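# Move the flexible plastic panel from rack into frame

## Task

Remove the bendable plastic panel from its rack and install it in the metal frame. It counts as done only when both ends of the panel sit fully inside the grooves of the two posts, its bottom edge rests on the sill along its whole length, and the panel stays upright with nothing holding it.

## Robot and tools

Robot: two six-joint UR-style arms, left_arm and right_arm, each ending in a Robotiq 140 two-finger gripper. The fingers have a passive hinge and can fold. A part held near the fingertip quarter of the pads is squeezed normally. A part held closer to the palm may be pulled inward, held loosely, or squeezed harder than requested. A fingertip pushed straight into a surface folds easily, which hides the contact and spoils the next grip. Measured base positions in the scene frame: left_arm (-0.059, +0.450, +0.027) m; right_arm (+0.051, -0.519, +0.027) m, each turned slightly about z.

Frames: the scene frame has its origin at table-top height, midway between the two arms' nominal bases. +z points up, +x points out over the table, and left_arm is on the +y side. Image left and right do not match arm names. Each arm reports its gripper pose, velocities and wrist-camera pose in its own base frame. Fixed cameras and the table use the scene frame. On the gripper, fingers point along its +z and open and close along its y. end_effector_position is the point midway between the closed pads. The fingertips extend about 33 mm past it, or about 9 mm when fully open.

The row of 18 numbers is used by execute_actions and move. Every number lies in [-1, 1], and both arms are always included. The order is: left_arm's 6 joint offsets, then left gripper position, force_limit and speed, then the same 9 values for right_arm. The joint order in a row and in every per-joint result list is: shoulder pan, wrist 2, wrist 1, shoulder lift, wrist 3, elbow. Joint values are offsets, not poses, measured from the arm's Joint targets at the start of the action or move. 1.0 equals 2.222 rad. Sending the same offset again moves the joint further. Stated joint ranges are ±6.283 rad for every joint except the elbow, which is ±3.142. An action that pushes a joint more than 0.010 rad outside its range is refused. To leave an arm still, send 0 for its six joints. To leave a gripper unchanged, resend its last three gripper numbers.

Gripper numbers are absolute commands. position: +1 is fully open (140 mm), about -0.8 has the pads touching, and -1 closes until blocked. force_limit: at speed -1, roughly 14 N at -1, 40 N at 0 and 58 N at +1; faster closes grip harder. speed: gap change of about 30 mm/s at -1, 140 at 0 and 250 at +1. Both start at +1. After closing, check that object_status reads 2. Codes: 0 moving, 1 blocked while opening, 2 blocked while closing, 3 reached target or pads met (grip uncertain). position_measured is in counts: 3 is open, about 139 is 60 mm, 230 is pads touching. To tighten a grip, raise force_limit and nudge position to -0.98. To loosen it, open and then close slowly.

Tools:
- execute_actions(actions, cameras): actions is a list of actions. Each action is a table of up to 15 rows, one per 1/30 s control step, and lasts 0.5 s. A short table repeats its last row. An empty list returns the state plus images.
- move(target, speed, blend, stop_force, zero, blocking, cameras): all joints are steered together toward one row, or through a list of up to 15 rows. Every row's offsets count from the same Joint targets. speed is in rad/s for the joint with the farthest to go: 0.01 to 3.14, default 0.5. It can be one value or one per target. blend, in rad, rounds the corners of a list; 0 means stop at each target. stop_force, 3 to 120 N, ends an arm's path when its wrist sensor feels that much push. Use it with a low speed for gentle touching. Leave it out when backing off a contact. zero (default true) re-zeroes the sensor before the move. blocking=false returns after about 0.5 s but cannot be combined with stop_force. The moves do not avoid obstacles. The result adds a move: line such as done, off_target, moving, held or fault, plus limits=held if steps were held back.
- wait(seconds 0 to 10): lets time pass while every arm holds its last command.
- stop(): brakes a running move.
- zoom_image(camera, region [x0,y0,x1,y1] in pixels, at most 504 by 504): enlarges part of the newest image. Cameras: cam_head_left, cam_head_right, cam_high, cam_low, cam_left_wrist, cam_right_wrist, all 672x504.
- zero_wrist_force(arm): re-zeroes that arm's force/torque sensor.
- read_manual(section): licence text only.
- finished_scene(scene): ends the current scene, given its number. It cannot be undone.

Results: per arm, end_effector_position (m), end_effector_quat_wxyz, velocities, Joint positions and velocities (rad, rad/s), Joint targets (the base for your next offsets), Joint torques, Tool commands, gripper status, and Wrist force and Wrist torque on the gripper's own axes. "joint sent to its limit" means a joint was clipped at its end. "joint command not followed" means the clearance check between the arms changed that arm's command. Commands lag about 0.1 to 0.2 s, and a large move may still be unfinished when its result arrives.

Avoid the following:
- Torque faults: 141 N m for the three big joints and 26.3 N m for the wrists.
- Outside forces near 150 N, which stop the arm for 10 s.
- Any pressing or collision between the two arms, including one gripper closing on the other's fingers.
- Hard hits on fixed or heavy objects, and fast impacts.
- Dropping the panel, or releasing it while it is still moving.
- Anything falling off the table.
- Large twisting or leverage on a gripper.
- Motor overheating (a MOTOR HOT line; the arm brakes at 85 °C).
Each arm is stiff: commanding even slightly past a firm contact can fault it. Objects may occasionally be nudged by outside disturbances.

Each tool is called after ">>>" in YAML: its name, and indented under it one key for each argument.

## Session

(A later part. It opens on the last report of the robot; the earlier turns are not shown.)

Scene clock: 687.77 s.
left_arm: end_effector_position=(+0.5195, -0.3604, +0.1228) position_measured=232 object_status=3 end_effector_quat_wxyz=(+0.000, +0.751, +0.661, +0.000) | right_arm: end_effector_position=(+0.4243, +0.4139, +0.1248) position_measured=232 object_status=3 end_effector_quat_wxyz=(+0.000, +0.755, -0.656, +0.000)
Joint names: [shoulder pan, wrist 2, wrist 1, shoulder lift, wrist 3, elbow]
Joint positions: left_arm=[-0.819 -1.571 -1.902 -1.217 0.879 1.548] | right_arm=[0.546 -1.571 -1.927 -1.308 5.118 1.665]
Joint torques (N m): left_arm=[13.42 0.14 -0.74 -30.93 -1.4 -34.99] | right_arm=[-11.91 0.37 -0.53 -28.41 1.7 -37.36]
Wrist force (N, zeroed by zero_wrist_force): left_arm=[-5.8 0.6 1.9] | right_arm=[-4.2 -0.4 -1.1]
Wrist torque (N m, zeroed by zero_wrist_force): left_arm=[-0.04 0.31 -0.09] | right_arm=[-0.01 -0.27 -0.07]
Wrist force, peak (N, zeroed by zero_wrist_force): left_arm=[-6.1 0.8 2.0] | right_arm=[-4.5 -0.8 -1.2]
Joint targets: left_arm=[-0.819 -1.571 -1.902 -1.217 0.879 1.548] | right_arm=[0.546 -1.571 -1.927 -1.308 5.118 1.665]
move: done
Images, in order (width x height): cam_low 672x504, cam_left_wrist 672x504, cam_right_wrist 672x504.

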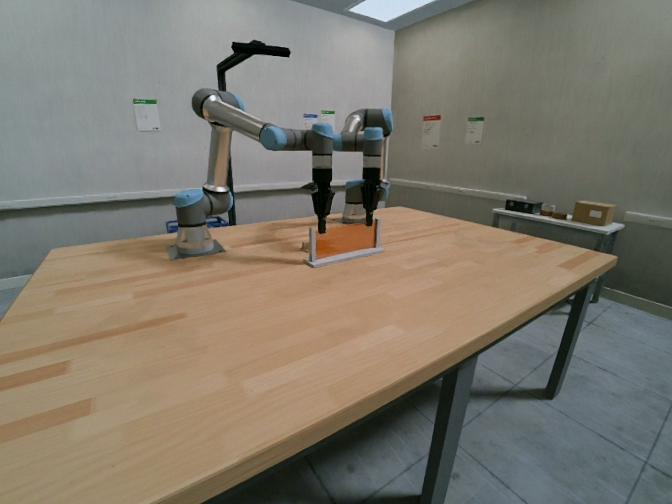

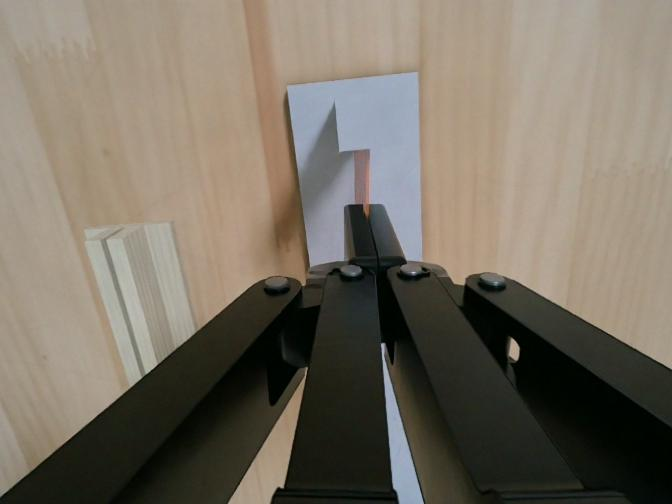

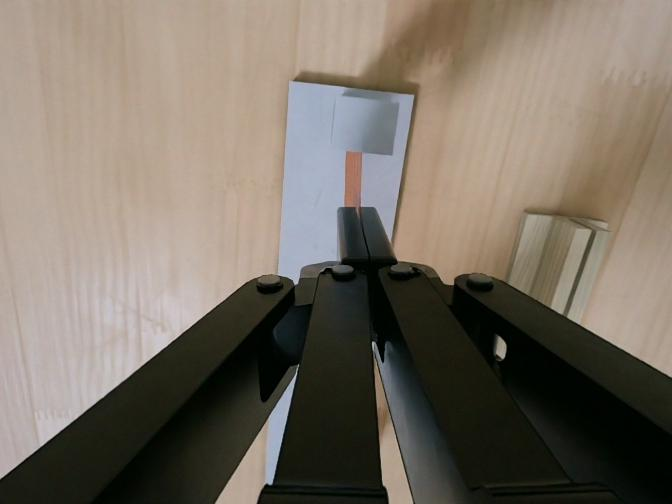

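>>> move:
  target: [0, 0, -0.003230, 0.001033, 0, 0.002197, -1, 1, -1, 0, 0, -0.003338, 0.001114, 0, 0.002224, -1, 1, -1]
  speed: 0.01
  stop_force: 3
  cameras: ["cam_low"]

>>> zoom_image:
  camera: "cam_low"
  region: [300, 222, 350, 270]

>>> zoom_image:
  camera: "cam_low"
  region: [345, 215, 390, 257]

Scene clock: 697.90 s.
left_arm: end_effector_position=(+0.5195, -0.3604, +0.1205) position_measured=232 object_status=3 end_effector_quat_wxyz=(+0.000, +0.751, +0.661, +0.000) | right_arm: end_effector_position=(+0.4244, +0.4140, +0.1242) position_measured=232 object_status=3 end_effector_quat_wxyz=(+0.000, +0.755, -0.656, +0.000)
Joint names: [shoulder pan, wrist 2, wrist 1, shoulder lift, wrist 3, elbow]
Joint positions: left_arm=[-0.819 -1.571 -1.908 -1.215 0.879 1.552] | right_arm=[0.546 -1.571 -1.929 -1.307 5.118 1.666]
Joint torques (N m): left_arm=[13.03 -0.07 -0.65 -52.86 -1.51 -33.75] | right_arm=[-11.41 -0.96 -0.6 -39.29 1.73 -35.53]
Wrist force (N, zeroed by zero_wrist_force): left_arm=[-4.2 0.6 -1.0] | right_arm=[-4.8 -0.4 -3.9]
Wrist torque (N m, zeroed by zero_wrist_force): left_arm=[-0.02 0.17 -0.09] | right_arm=[-0.04 -0.16 -0.08]
Wrist force, peak (N, zeroed by zero_wrist_force): left_arm=[-6.2 0.7 2.1] | right_arm=[-4.9 -0.4 -5.6]
Joint targets: left_arm=[-0.819 -1.571 -1.908 -1.215 0.879 1.552] | right_arm=[0.546 -1.571 -1.929 -1.307 5.118 1.666]
move: contact (left_arm, right_arm)
Images, in order (width x height): cam_low 672x504.

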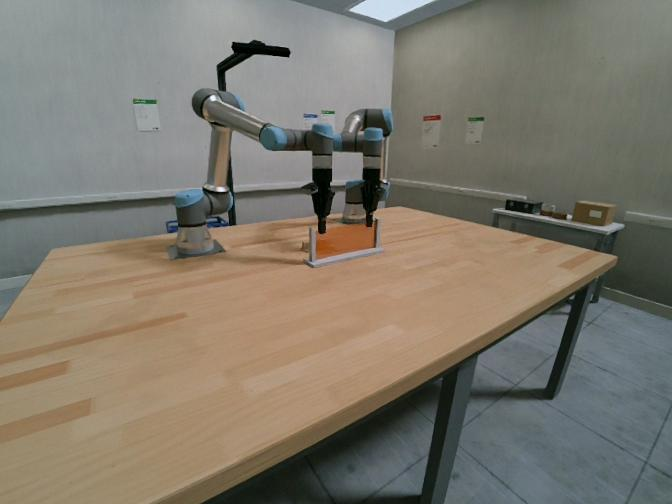

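Scaled by 10.080 from the camera's 672x504 image, which has a finer 960x720 frame.

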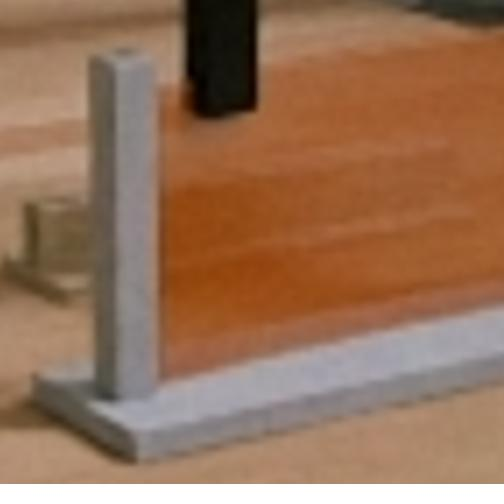

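Scaled by 11.200 from the camera's 672x504 image, which has a finer 960x720 frame.

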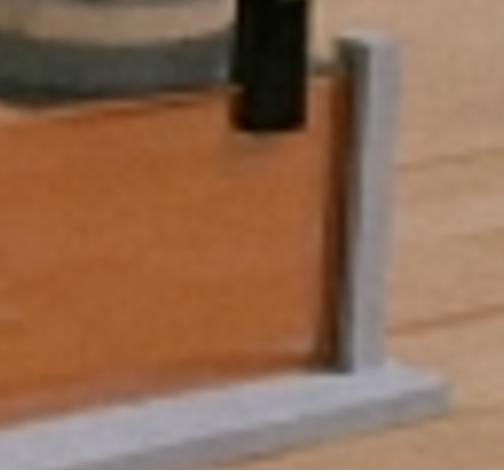

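>>> execute_actions:
  actions:
    - [[0, 0, 0, 0, 0, 0, -1, 1, -1, 0, 0, 0, 0, 0, 0, -0.5, 1, -1]]
    - [[0, 0, 0, 0, 0, 0, -1, 1, -1, 0, 0, 0, 0, 0, 0, -0.5, 1, -1]]
  cameras: ["cam_left_wrist", "cam_right_wrist", "cam_low", "cam_high"]

Scene clock: 712.63 s.
left_arm: end_effector_position=(+0.5195, -0.3604, +0.1205) position_measured=232 object_status=3 end_effector_quat_wxyz=(+0.000, +0.751, +0.661, +0.000) | right_arm: end_effector_position=(+0.4244, +0.4140, +0.1242) position_measured=192 object_status=3 end_effector_quat_wxyz=(+0.000, +0.755, -0.656, +0.000)
Joint names: [shoulder pan, wrist 2, wrist 1, shoulder lift, wrist 3, elbow]
Joint positions: left_arm=[-0.819 -1.571 -1.908 -1.215 0.879 1.552] | right_arm=[0.546 -1.571 -1.929 -1.307 5.118 1.666]
Joint torques (N m): left_arm=[7.13 -0.06 -1.71 -53.39 -1.38 -33.5] | right_arm=[-4.18 -0.95 -3.57 -39.88 1.57 -36.01]
Wrist force (N, zeroed by zero_wrist_force): left_arm=[-1.2 0.9 -0.7] | right_arm=[0.3 -0.1 -0.6]
Wrist torque (N m, zeroed by zero_wrist_force): left_arm=[0.01 0.15 -0.10] | right_arm=[-0.11 0.00 -0.16]
Wrist force, peak (N, zeroed by zero_wrist_force): left_arm=[-4.7 0.8 -0.8] | right_arm=[-4.9 -0.5 -4.1]
Joint targets: left_arm=[-0.819 -1.571 -1.908 -1.215 0.879 1.552] | right_arm=[0.546 -1.571 -1.929 -1.307 5.118 1.666]
Step readings (joint positions of left_arm | right_arm):
0: [-0.819 -1.571 -1.908 -1.215 0.879 1.552] | [0.546 -1.571 -1.929 -1.307 5.118 1.666]
1: [-0.819 -1.571 -1.908 -1.215 0.879 1.552] | [0.546 -1.571 -1.929 -1.307 5.118 1.666]
2: [-0.819 -1.571 -1.908 -1.215 0.879 1.552] | [0.546 -1.571 -1.929 -1.307 5.118 1.666]
4: [-0.819 -1.571 -1.908 -1.215 0.879 1.552] | [0.546 -1.571 -1.929 -1.307 5.118 1.666]
8: [-0.819 -1.571 -1.908 -1.215 0.879 1.552] | [0.546 -1.571 -1.929 -1.307 5.118 1.666]
15: [-0.819 -1.571 -1.908 -1.215 0.879 1.552] | [0.546 -1.571 -1.929 -1.307 5.118 1.666]
16: [-0.819 -1.571 -1.908 -1.215 0.879 1.552] | [0.546 -1.571 -1.929 -1.307 5.118 1.666]
17: [-0.819 -1.571 -1.908 -1.215 0.879 1.552] | [0.546 -1.571 -1.929 -1.307 5.118 1.666]
19: [-0.819 -1.571 -1.908 -1.215 0.879 1.552] | [0.546 -1.571 -1.929 -1.307 5.118 1.666]
23: [-0.819 -1.571 -1.908 -1.215 0.879 1.552] | [0.546 -1.571 -1.929 -1.307 5.118 1.666]
30: [-0.819 -1.571 -1.908 -1.215 0.879 1.552] | [0.546 -1.571 -1.929 -1.307 5.118 1.666]
Images, in order (width x height): cam_high 672x504, cam_low 672x504, cam_left_wrist 672x504, cam_right_wrist 672x504.

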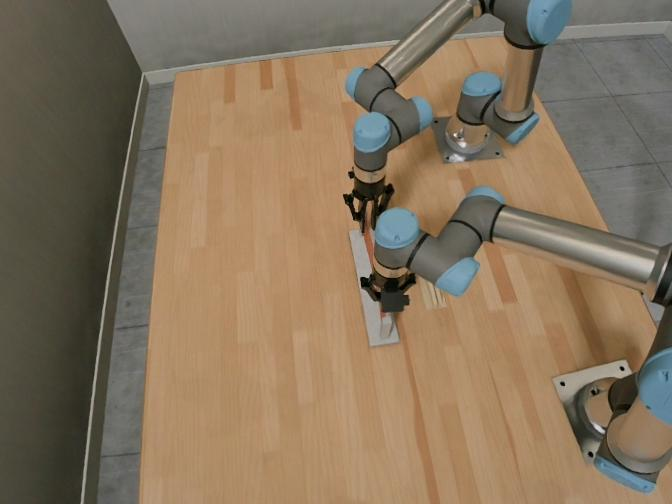

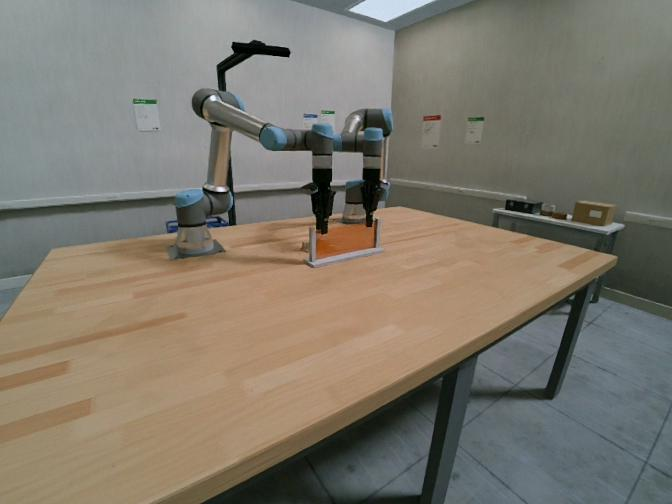

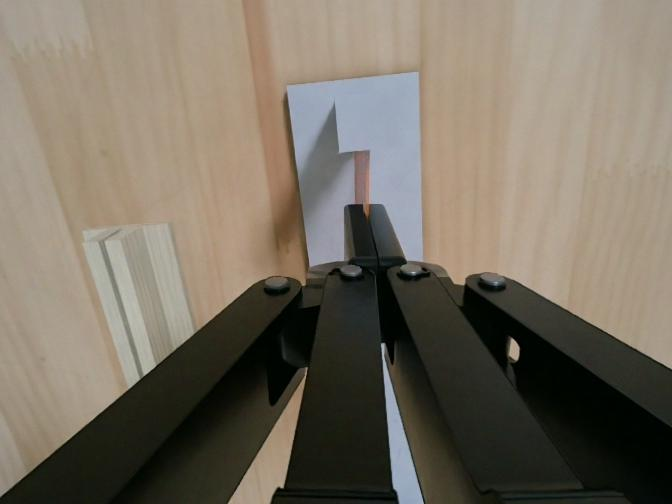

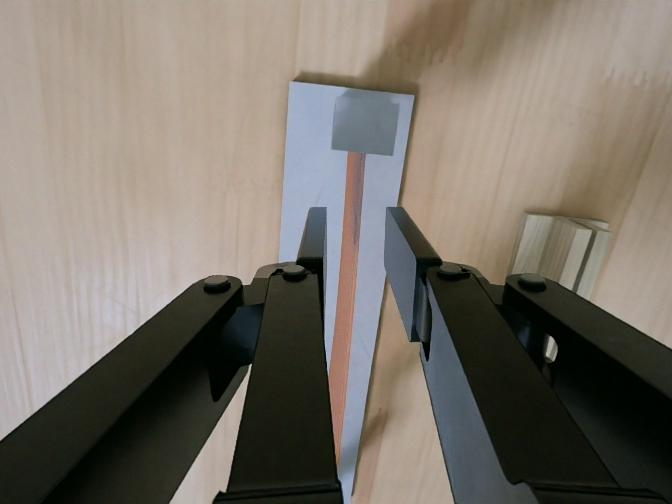

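>>> move:
  target: [0.002216, 0, 0.001649, 0.003484, -0.042788, -0.005133, -1, 1, -1, 0, 0, 0.055745, -0.015479, 0, -0.040266, -0.5, 1, -1]
  speed: 0.1
  stop_force: 6
  cameras: ["cam_left_wrist", "cam_right_wrist", "cam_low", "cam_high"]

>>> zoom_image:
  camera: "cam_left_wrist"
  region: [325, 110, 405, 170]

>>> zoom_image:
  camera: "cam_right_wrist"
  region: [280, 100, 440, 260]

>>> zoom_image:
  camera: "cam_low"
  region: [298, 212, 392, 272]

Scene clock: 726.03 s.
left_arm: end_effector_position=(+0.5237, -0.3604, +0.1207) position_measured=232 object_status=3 end_effector_quat_wxyz=(+0.000, +0.717, +0.697, +0.000) | right_arm: end_effector_position=(+0.4244, +0.4140, +0.1742) position_measured=192 object_status=3 end_effector_quat_wxyz=(+0.000, +0.755, -0.656, +0.000)
Joint names: [shoulder pan, wrist 2, wrist 1, shoulder lift, wrist 3, elbow]
Joint positions: left_arm=[-0.814 -1.571 -1.904 -1.208 0.784 1.54] | right_arm=[0.546 -1.571 -1.805 -1.342 5.118 1.576]
Joint torques (N m): left_arm=[11.14 0.05 -1.37 -30.93 -1.55 -35.73] | right_arm=[7.71 -0.91 -1.52 -41.55 1.43 -39.64]
Wrist force (N, zeroed by zero_wrist_force): left_arm=[-0.2 0.4 0.7] | right_arm=[0.2 0.2 -0.5]
Wrist torque (N m, zeroed by zero_wrist_force): left_arm=[0.01 0.14 -0.02] | right_arm=[-0.06 0.03 -0.16]
Wrist force, peak (N, zeroed by zero_wrist_force): left_arm=[-1.2 0.7 -1.1] | right_arm=[-0.2 0.2 -0.9]
Joint targets: left_arm=[-0.814 -1.571 -1.904 -1.208 0.784 1.540] | right_arm=[0.546 -1.571 -1.805 -1.342 5.118 1.576]
move: done
Images, in order (width x height): cam_high 672x504, cam_low 672x504, cam_left_wrist 672x504, cam_right_wrist 672x504.

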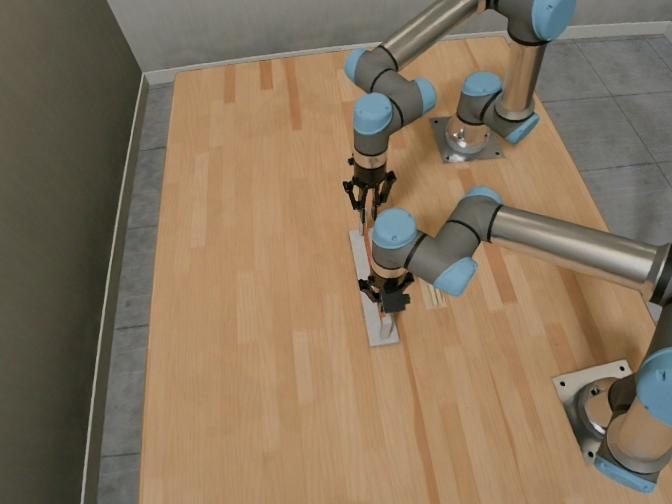

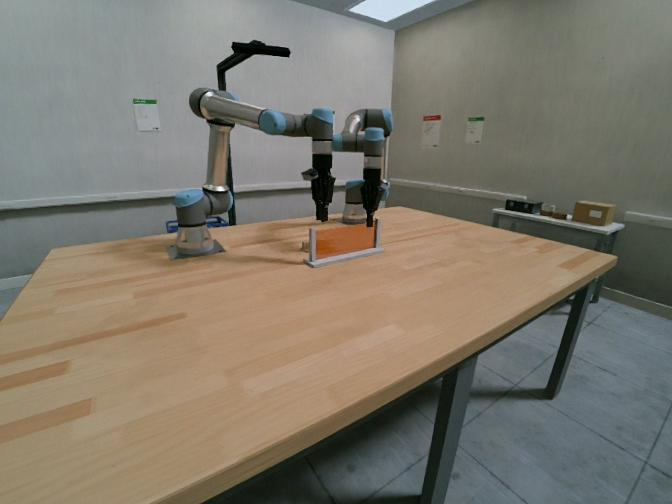

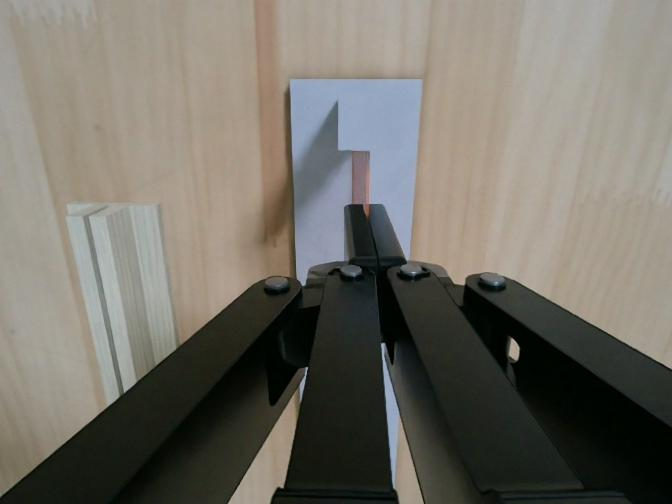

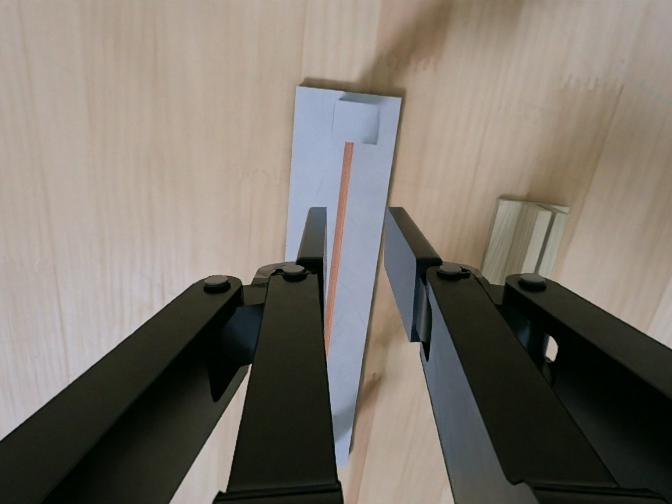

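Scaled by 6.300 from the camera's 672x504 image, which has a finer 960x720 frame.

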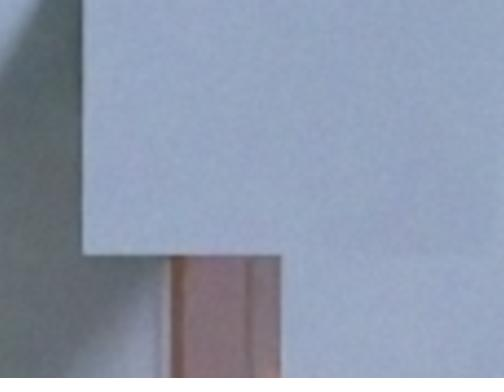

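Scaled by 3.150 from the camera's 672x504 image, which has a finer 960x720 frame.

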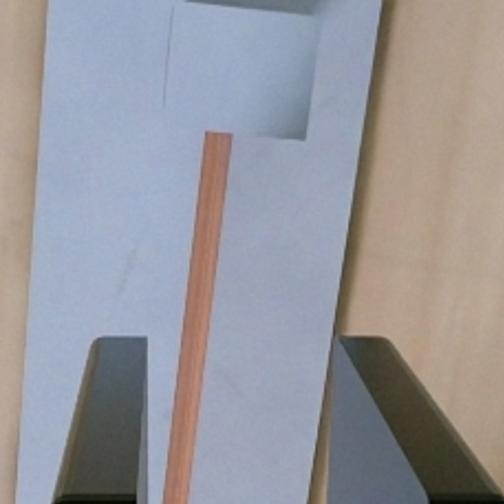

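Scaled by 5.362 from the camera's 672x504 image, which has a finer 960x720 frame.

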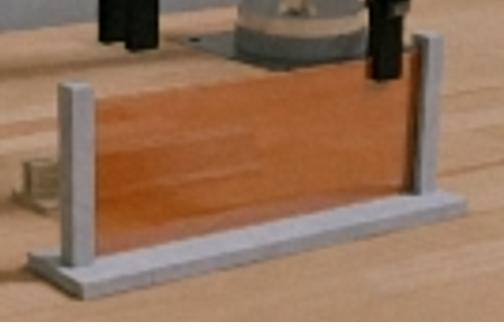

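>>> move:
  target: [0, 0, -0.002153, 0.000689, 0, 0.001465, -1, 1, -1, 0, 0, 0, 0, 0, 0, -0.5, 1, -1]
  speed: 0.01
  stop_force: 3

>>> execute_actions:
  actions:
    - [[0, 0, 0, 0, 0, 0, -0.5, 1, -1, 0, 0, 0, 0, 0, 0, -0.5, 1, -1]]
    - [[0, 0, 0, 0, 0, 0, -0.5, 1, -1, 0, 0, 0, 0, 0, 0, -0.5, 1, -1]]
  cameras: ["cam_left_wrist", "cam_right_wrist", "cam_low", "cam_high"]

>>> zoom_image:
  camera: "cam_low"
  region: [298, 212, 392, 272]

>>> zoom_image:
  camera: "cam_left_wrist"
  region: [280, 100, 440, 260]

Scene clock: 731.17 s.
left_arm: end_effector_position=(+0.5238, -0.3605, +0.1204) position_measured=232 object_status=3 end_effector_quat_wxyz=(+0.001, +0.717, +0.697, +0.000) | right_arm: end_effector_position=(+0.4244, +0.4140, +0.1742) position_measured=192 object_status=3 end_effector_quat_wxyz=(+0.000, +0.755, -0.656, +0.000)
Joint names: [shoulder pan, wrist 2, wrist 1, shoulder lift, wrist 3, elbow]
Joint positions: left_arm=[-0.814 -1.571 -1.905 -1.207 0.784 1.541] | right_arm=[0.546 -1.571 -1.805 -1.342 5.118 1.576]
Joint torques (N m): left_arm=[9.83 0.08 -1.29 -52.05 -1.47 -34.79] | right_arm=[8.16 -0.96 -1.55 -41.47 1.29 -38.85]
Wrist force (N, zeroed by zero_wrist_force): left_arm=[1.3 0.7 -2.6] | right_arm=[0.2 0.1 -0.6]
Wrist torque (N m, zeroed by zero_wrist_force): left_arm=[0.07 0.06 -0.02] | right_arm=[-0.07 0.04 -0.16]
Wrist force, peak (N, zeroed by zero_wrist_force): left_arm=[1.1 0.7 -4.6] | right_arm=[0.3 0.2 -0.7]
Joint targets: left_arm=[-0.814 -1.571 -1.905 -1.207 0.784 1.541] | right_arm=[0.546 -1.571 -1.805 -1.342 5.118 1.576]
move: contact (left_arm)

Scene clock: 732.37 s.
left_arm: end_effector_position=(+0.5238, -0.3605, +0.1204) position_measured=192 object_status=3 end_effector_quat_wxyz=(+0.001, +0.717, +0.697, +0.000) | right_arm: end_effector_position=(+0.4244, +0.4140, +0.1742) position_measured=192 object_status=3 end_effector_quat_wxyz=(+0.000, +0.755, -0.656, +0.000)
Joint names: [shoulder pan, wrist 2, wrist 1, shoulder lift, wrist 3, elbow]
Joint positions: left_arm=[-0.814 -1.571 -1.905 -1.207 0.784 1.541] | right_arm=[0.546 -1.571 -1.805 -1.342 5.118 1.576]
Joint torques (N m): left_arm=[8.27 0.11 -1.51 -55.32 -1.31 -34.72] | right_arm=[7.47 -0.91 -1.59 -41.41 1.25 -39.39]
Wrist force (N, zeroed by zero_wrist_force): left_arm=[-0.1 0.8 0.7] | right_arm=[0.0 0.2 -0.4]
Wrist torque (N m, zeroed by zero_wrist_force): left_arm=[0.03 0.14 -0.03] | right_arm=[-0.06 0.07 -0.16]
Wrist force, peak (N, zeroed by zero_wrist_force): left_arm=[1.2 0.3 -3.1] | right_arm=[0.2 0.3 -0.6]
Joint targets: left_arm=[-0.814 -1.571 -1.905 -1.207 0.784 1.541] | right_arm=[0.546 -1.571 -1.805 -1.342 5.118 1.576]
Step readings (joint positions of left_arm | right_arm):
0: [-0.814 -1.571 -1.905 -1.207 0.784 1.541] | [0.546 -1.571 -1.805 -1.342 5.118 1.576]
1: [-0.814 -1.571 -1.905 -1.207 0.784 1.541] | [0.546 -1.571 -1.805 -1.342 5.118 1.576]
2: [-0.814 -1.571 -1.905 -1.207 0.784 1.541] | [0.546 -1.571 -1.805 -1.342 5.118 1.576]
4: [-0.814 -1.571 -1.905 -1.207 0.784 1.541] | [0.546 -1.571 -1.805 -1.342 5.118 1.576]
8: [-0.814 -1.571 -1.905 -1.207 0.784 1.541] | [0.546 -1.571 -1.805 -1.342 5.118 1.576]
15: [-0.814 -1.571 -1.905 -1.207 0.784 1.541] | [0.546 -1.571 -1.805 -1.342 5.118 1.576]
16: [-0.814 -1.571 -1.905 -1.207 0.784 1.541] | [0.546 -1.571 -1.805 -1.342 5.118 1.576]
17: [-0.814 -1.571 -1.905 -1.207 0.784 1.541] | [0.546 -1.571 -1.805 -1.342 5.118 1.576]
19: [-0.814 -1.571 -1.905 -1.207 0.784 1.541] | [0.546 -1.571 -1.805 -1.342 5.118 1.576]
23: [-0.814 -1.571 -1.905 -1.207 0.784 1.541] | [0.546 -1.571 -1.805 -1.342 5.118 1.576]
30: [-0.814 -1.571 -1.905 -1.207 0.784 1.541] | [0.546 -1.571 -1.805 -1.342 5.118 1.576]
Images, in order (width x height): cam_high 672x504, cam_low 672x504, cam_left_wrist 672x504, cam_right_wrist 672x504.

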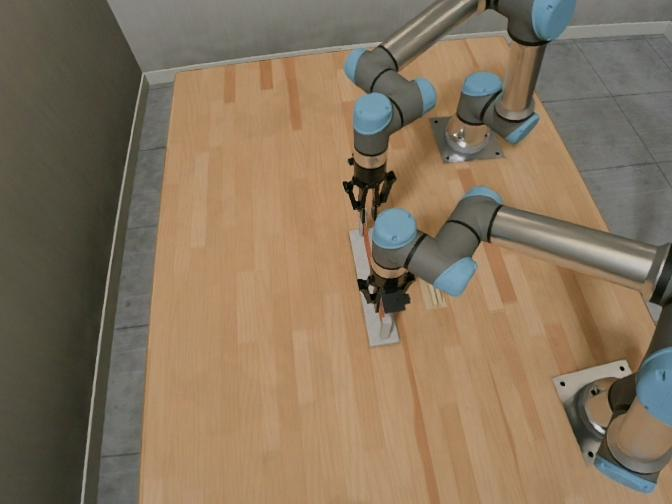

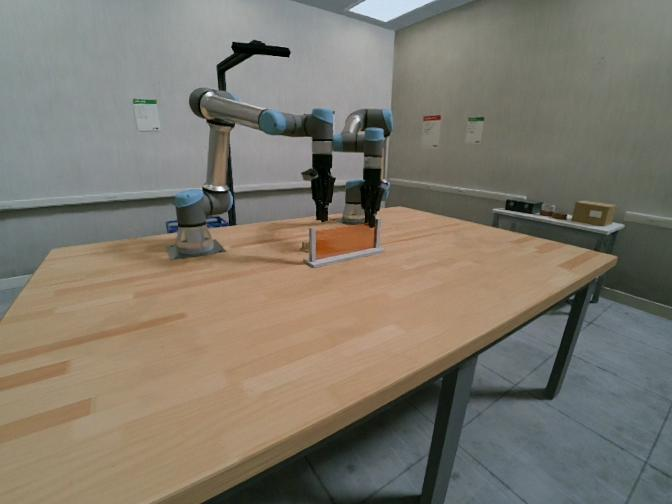

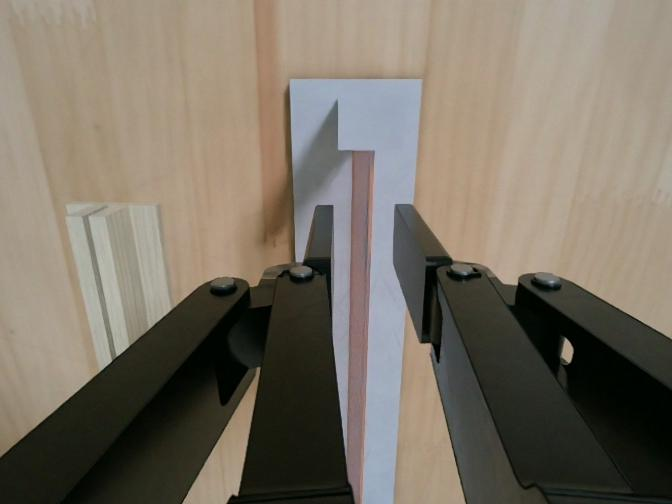

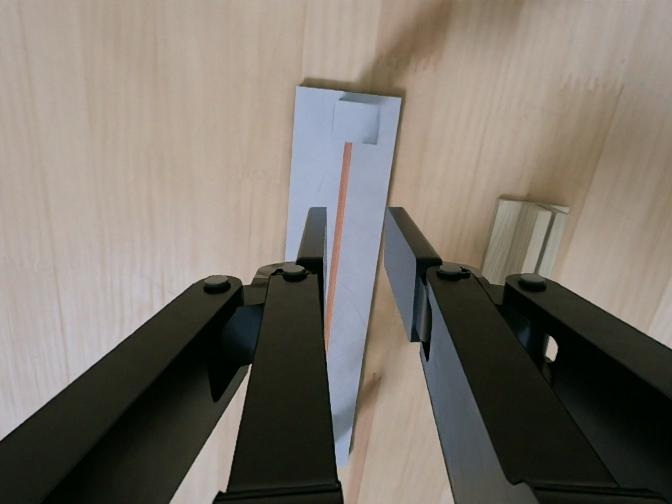

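Scaled by 5.362 from the camera's 672x504 image, which has a finer 960x720 frame.

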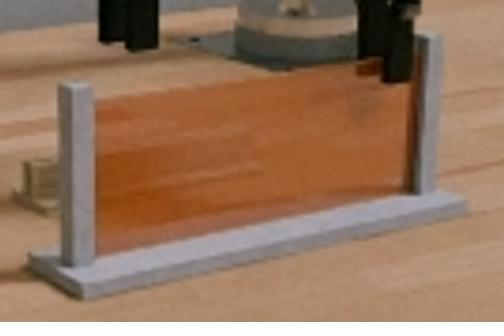

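Scaled by 3.150 from the camera's 672x504 image, which has a finer 960x720 frame.

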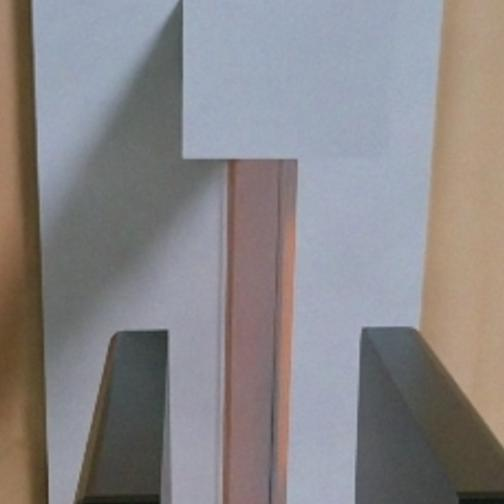

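>>> move:
  target: [0, 0, 0.054128, -0.014315, 0, -0.039813, -0.5, 1, -1, 0, 0, 0, 0, 0, 0, -0.5, 1, -1]
  speed: 0.1
  stop_force: 6
  cameras: ["all"]

>>> zoom_image:
  camera: "cam_low"
  region: [300, 222, 350, 270]

>>> zoom_image:
  camera: "cam_low"
  region: [345, 210, 390, 257]

>>> zoom_image:
  camera: "cam_left_wrist"
  region: [280, 90, 440, 250]

>>> zoom_image:
  camera: "cam_head_left"
  region: [240, 200, 440, 350]

Scene clock: 739.97 s.
left_arm: end_effector_position=(+0.5238, -0.3605, +0.1704) position_measured=192 object_status=3 end_effector_quat_wxyz=(+0.001, +0.717, +0.697, +0.000) | right_arm: end_effector_position=(+0.4244, +0.4140, +0.1742) position_measured=192 object_status=3 end_effector_quat_wxyz=(+0.000, +0.755, -0.656, +0.000)
Joint names: [shoulder pan, wrist 2, wrist 1, shoulder lift, wrist 3, elbow]
Joint positions: left_arm=[-0.814 -1.571 -1.785 -1.239 0.784 1.452] | right_arm=[0.546 -1.571 -1.805 -1.342 5.118 1.576]
Joint torques (N m): left_arm=[4.03 0.15 -1.45 -54.39 -1.44 -37.03] | right_arm=[7.85 -0.93 -1.51 -41.09 1.15 -38.52]
Wrist force (N, zeroed by zero_wrist_force): left_arm=[-0.3 0.5 0.6] | right_arm=[0.1 -0.1 -0.6]
Wrist torque (N m, zeroed by zero_wrist_force): left_arm=[-0.02 0.17 -0.05] | right_arm=[-0.12 0.05 -0.17]
Wrist force, peak (N, zeroed by zero_wrist_force): left_arm=[-0.1 0.8 1.2] | right_arm=[0.3 0.2 -0.8]
Joint targets: left_arm=[-0.814 -1.571 -1.785 -1.239 0.784 1.452] | right_arm=[0.546 -1.571 -1.805 -1.342 5.118 1.576]
move: done

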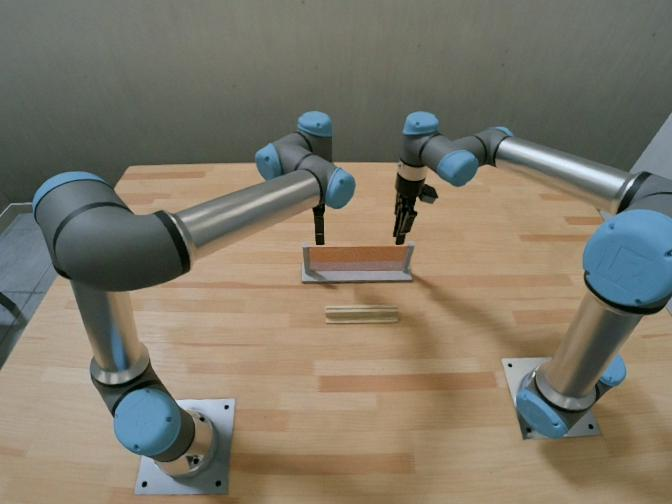

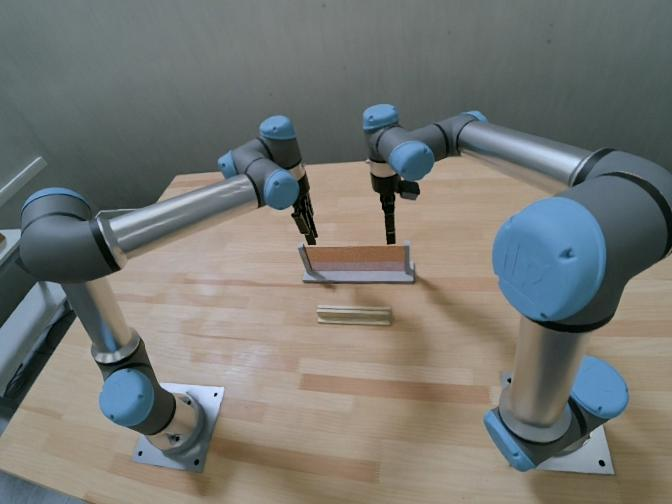

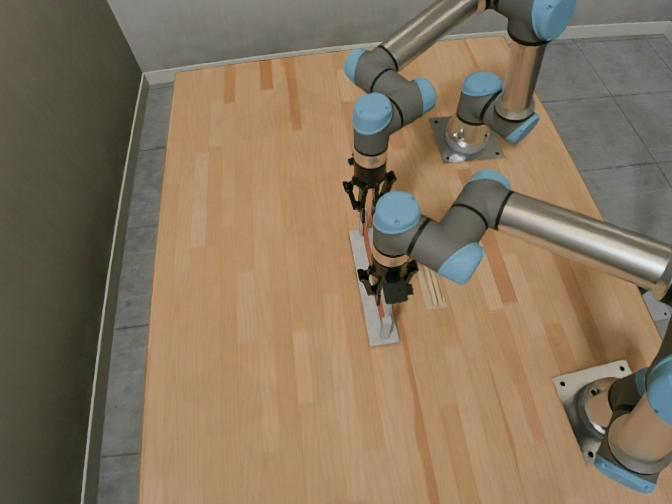

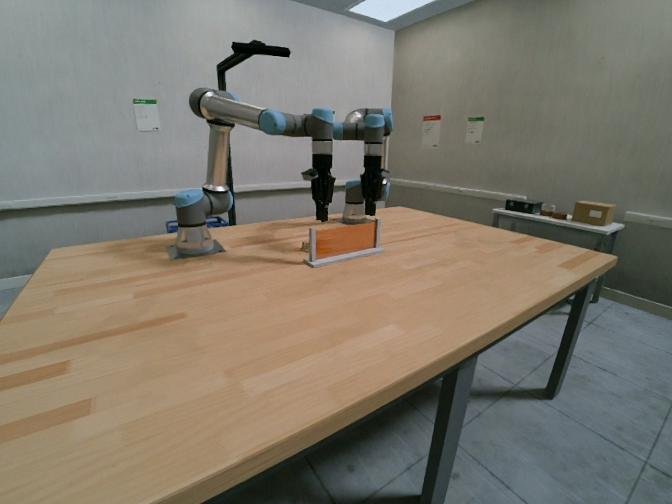

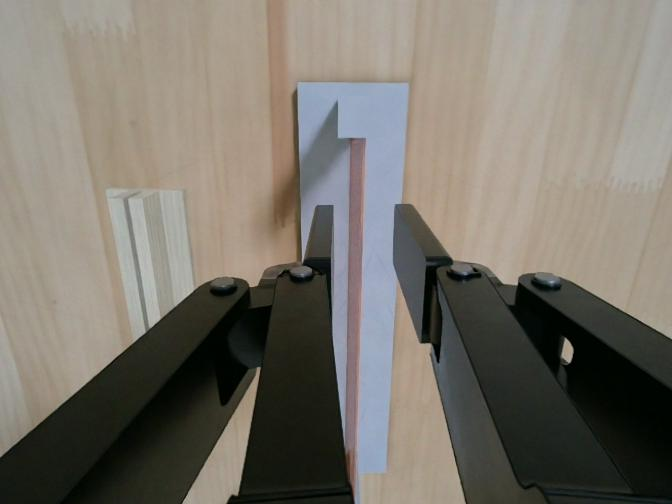

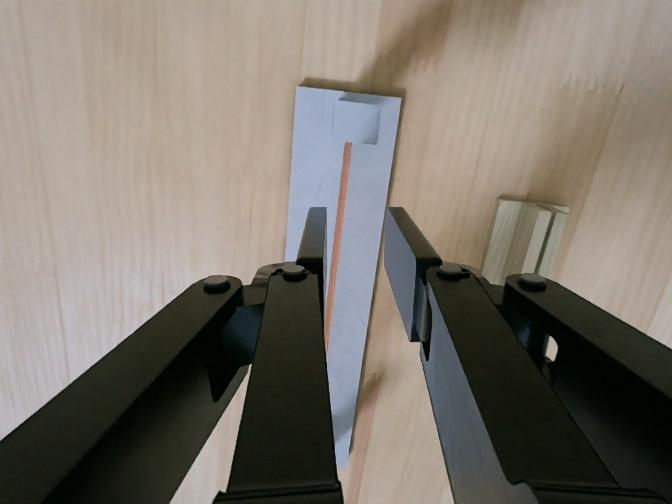

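Scaled by 10.080 from the camera's 672x504 image, which has a finer 960x720 frame.

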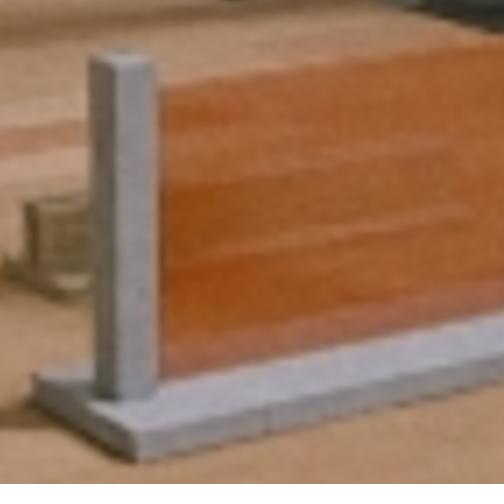

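Scaled by 10.723 from the camera's 672x504 image, which has a finer 960x720 frame.

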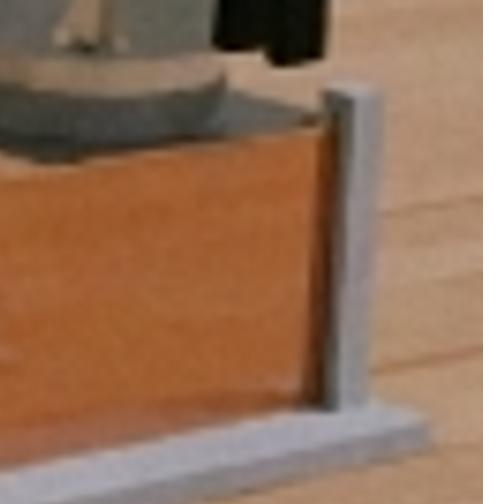

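Scaled by 3.150 from the camera's 672x504 image, which has a finer 960x720 frame.

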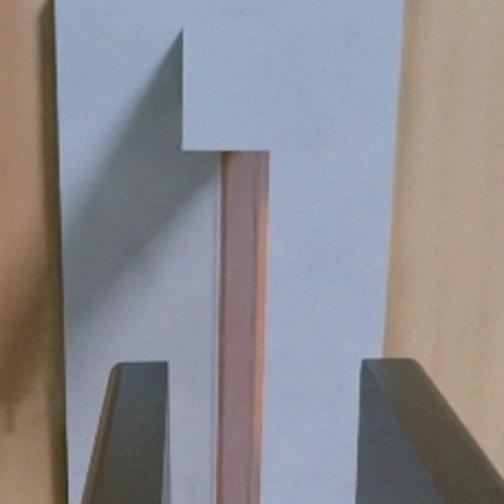

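Scaled by 2.520 from the camera's 672x504 image, which has a finer 960x720 frame.

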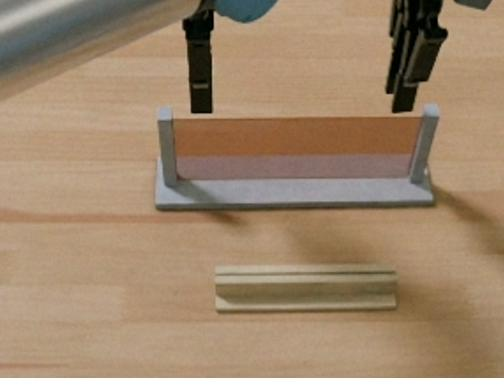

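>>> execute_actions:
  actions:
    - [[0, 0, 0, 0, 0, 0, -1, 0.9, -1, 0, 0, 0, 0, 0, 0, -1, 0.9, -1]]
    - [[0, 0, 0, 0, 0, 0, -1, 0.9, -1, 0, 0, 0, 0, 0, 0, -1, 0.9, -1]]

>>> move:
  target:
    - [0, 0, -0.030432, 0.007272, 0, 0.023160, -1, 0.9, -1, 0, 0, -0.031246, 0.007886, 0, 0.023360, -1, 0.9, -1]
    - [0, 0, -0.045532, 0.011619, 0, 0.033912, -1, 0.9, -1, 0, 0, -0.046840, 0.012577, 0, 0.034264, -1, 0.9, -1]
  speed: [0.1, 0.02]
  stop_force: 4
  cameras: ["cam_low", "cam_left_wrist", "cam_right_wrist"]

>>> zoom_image:
  camera: "cam_low"
  region: [298, 212, 392, 272]

Scene clock: 774.43 s.
left_arm: end_effector_position=(+0.5238, -0.3605, +0.1704) position_measured=233 object_status=0 end_effector_quat_wxyz=(+0.001, +0.717, +0.697, +0.000) | right_arm: end_effector_position=(+0.4244, +0.4140, +0.1742) position_measured=233 object_status=0 end_effector_quat_wxyz=(+0.000, +0.755, -0.656, +0.000)
Joint names: [shoulder pan, wrist 2, wrist 1, shoulder lift, wrist 3, elbow]
Joint positions: left_arm=[-0.814 -1.571 -1.785 -1.239 0.784 1.452] | right_arm=[0.546 -1.571 -1.805 -1.342 5.118 1.576]
Joint torques (N m): left_arm=[-0.26 0.15 -1.37 -54.25 -1.39 -36.04] | right_arm=[7.92 -0.96 -1.58 -40.39 1.04 -38.83]
Wrist force (N, zeroed by zero_wrist_force): left_arm=[0.0 0.3 0.7] | right_arm=[0.1 0.1 -0.5]
Wrist torque (N m, zeroed by zero_wrist_force): left_arm=[-0.08 0.09 -0.05] | right_arm=[-0.07 0.06 -0.16]
Wrist force, peak (N, zeroed by zero_wrist_force): left_arm=[-0.4 0.9 0.7] | right_arm=[0.1 0.2 -0.8]
Joint targets: left_arm=[-0.814 -1.571 -1.785 -1.239 0.784 1.452] | right_arm=[0.546 -1.571 -1.805 -1.342 5.118 1.576]
Step readings (joint positions of left_arm | right_arm):
0: [-0.814 -1.571 -1.785 -1.239 0.784 1.452] | [0.546 -1.571 -1.805 -1.342 5.118 1.576]
1: [-0.814 -1.571 -1.785 -1.239 0.784 1.452] | [0.546 -1.571 -1.805 -1.342 5.118 1.576]
2: [-0.814 -1.571 -1.785 -1.239 0.784 1.452] | [0.546 -1.571 -1.805 -1.342 5.118 1.576]
4: [-0.814 -1.571 -1.785 -1.239 0.784 1.452] | [0.546 -1.571 -1.805 -1.342 5.118 1.576]
8: [-0.814 -1.571 -1.785 -1.239 0.784 1.452] | [0.546 -1.571 -1.805 -1.342 5.118 1.576]
15: [-0.814 -1.571 -1.785 -1.239 0.784 1.452] | [0.546 -1.571 -1.805 -1.342 5.118 1.576]
16: [-0.814 -1.571 -1.785 -1.239 0.784 1.452] | [0.546 -1.571 -1.805 -1.342 5.118 1.576]
17: [-0.814 -1.571 -1.785 -1.239 0.784 1.452] | [0.546 -1.571 -1.805 -1.342 5.118 1.576]
19: [-0.814 -1.571 -1.785 -1.239 0.784 1.452] | [0.546 -1.571 -1.805 -1.342 5.118 1.576]
23: [-0.814 -1.571 -1.785 -1.239 0.784 1.452] | [0.546 -1.571 -1.805 -1.342 5.118 1.576]
30: [-0.814 -1.571 -1.785 -1.239 0.784 1.452] | [0.546 -1.571 -1.805 -1.342 5.118 1.576]

Scene clock: 777.20 s.
left_arm: end_effector_position=(+0.5238, -0.3605, +0.1390) position_measured=233 object_status=3 end_effector_quat_wxyz=(+0.001, +0.717, +0.697, +0.000) | right_arm: end_effector_position=(+0.4245, +0.4140, +0.1394) position_measured=233 object_status=3 end_effector_quat_wxyz=(+0.000, +0.755, -0.656, +0.000)
Joint names: [shoulder pan, wrist 2, wrist 1, shoulder lift, wrist 3, elbow]
Joint positions: left_arm=[-0.814 -1.571 -1.861 -1.221 0.784 1.51] | right_arm=[0.546 -1.571 -1.892 -1.319 5.118 1.64]
Joint torques (N m): left_arm=[-0.35 -0.12 -1.23 -52.41 -1.5 -33.55] | right_arm=[7.58 -0.89 -1.09 -39.43 0.96 -36.46]
Wrist force (N, zeroed by zero_wrist_force): left_arm=[0.2 0.8 -3.0] | right_arm=[0.5 0.1 -4.4]
Wrist torque (N m, zeroed by zero_wrist_force): left_arm=[0.01 0.15 -0.03] | right_arm=[-0.05 0.05 -0.15]
Wrist force, peak (N, zeroed by zero_wrist_force): left_arm=[0.8 0.9 -5.6] | right_arm=[0.5 0.0 -7.0]
Joint targets: left_arm=[-0.814 -1.571 -1.861 -1.221 0.784 1.510] | right_arm=[0.546 -1.571 -1.892 -1.319 5.118 1.640]
move: contact (left_arm, right_arm); path passed 1 of 2 targets; left_arm: the wrist 1 is farthest, 0.025 rad from its target; right_arm: the wrist 1 is farthest, 0.017 rad from its target
Images, in order (width x height): cam_low 672x504, cam_left_wrist 672x504, cam_right_wrist 672x504.

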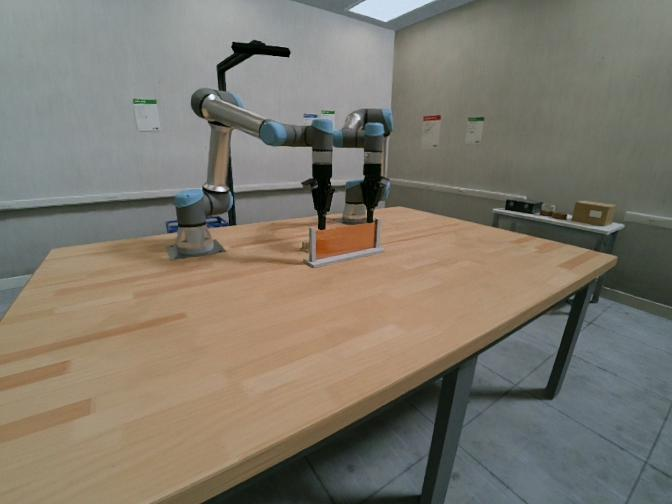

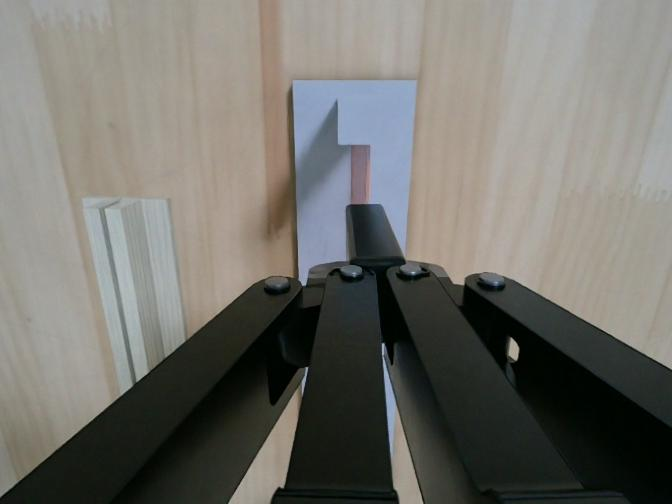

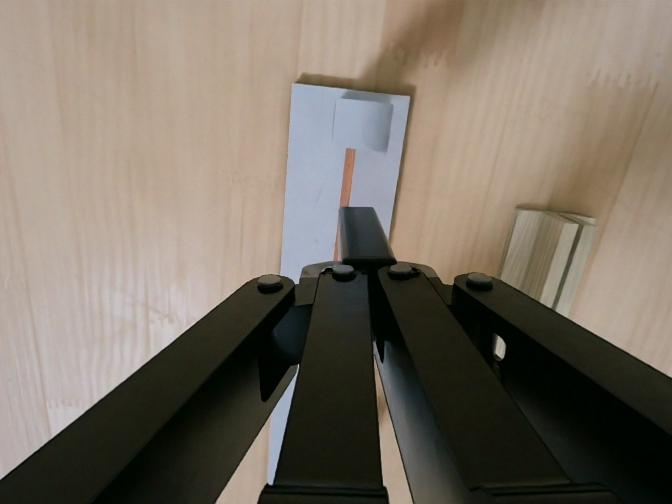

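Scaled by 5.362 from the camera's 672x504 image, which has a finer 960x720 frame.

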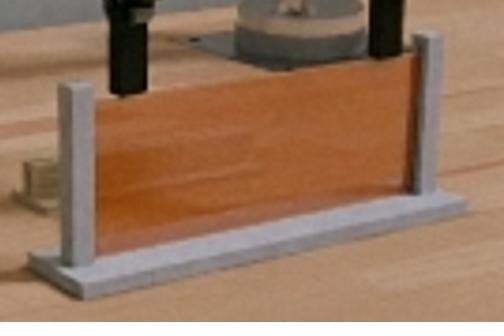

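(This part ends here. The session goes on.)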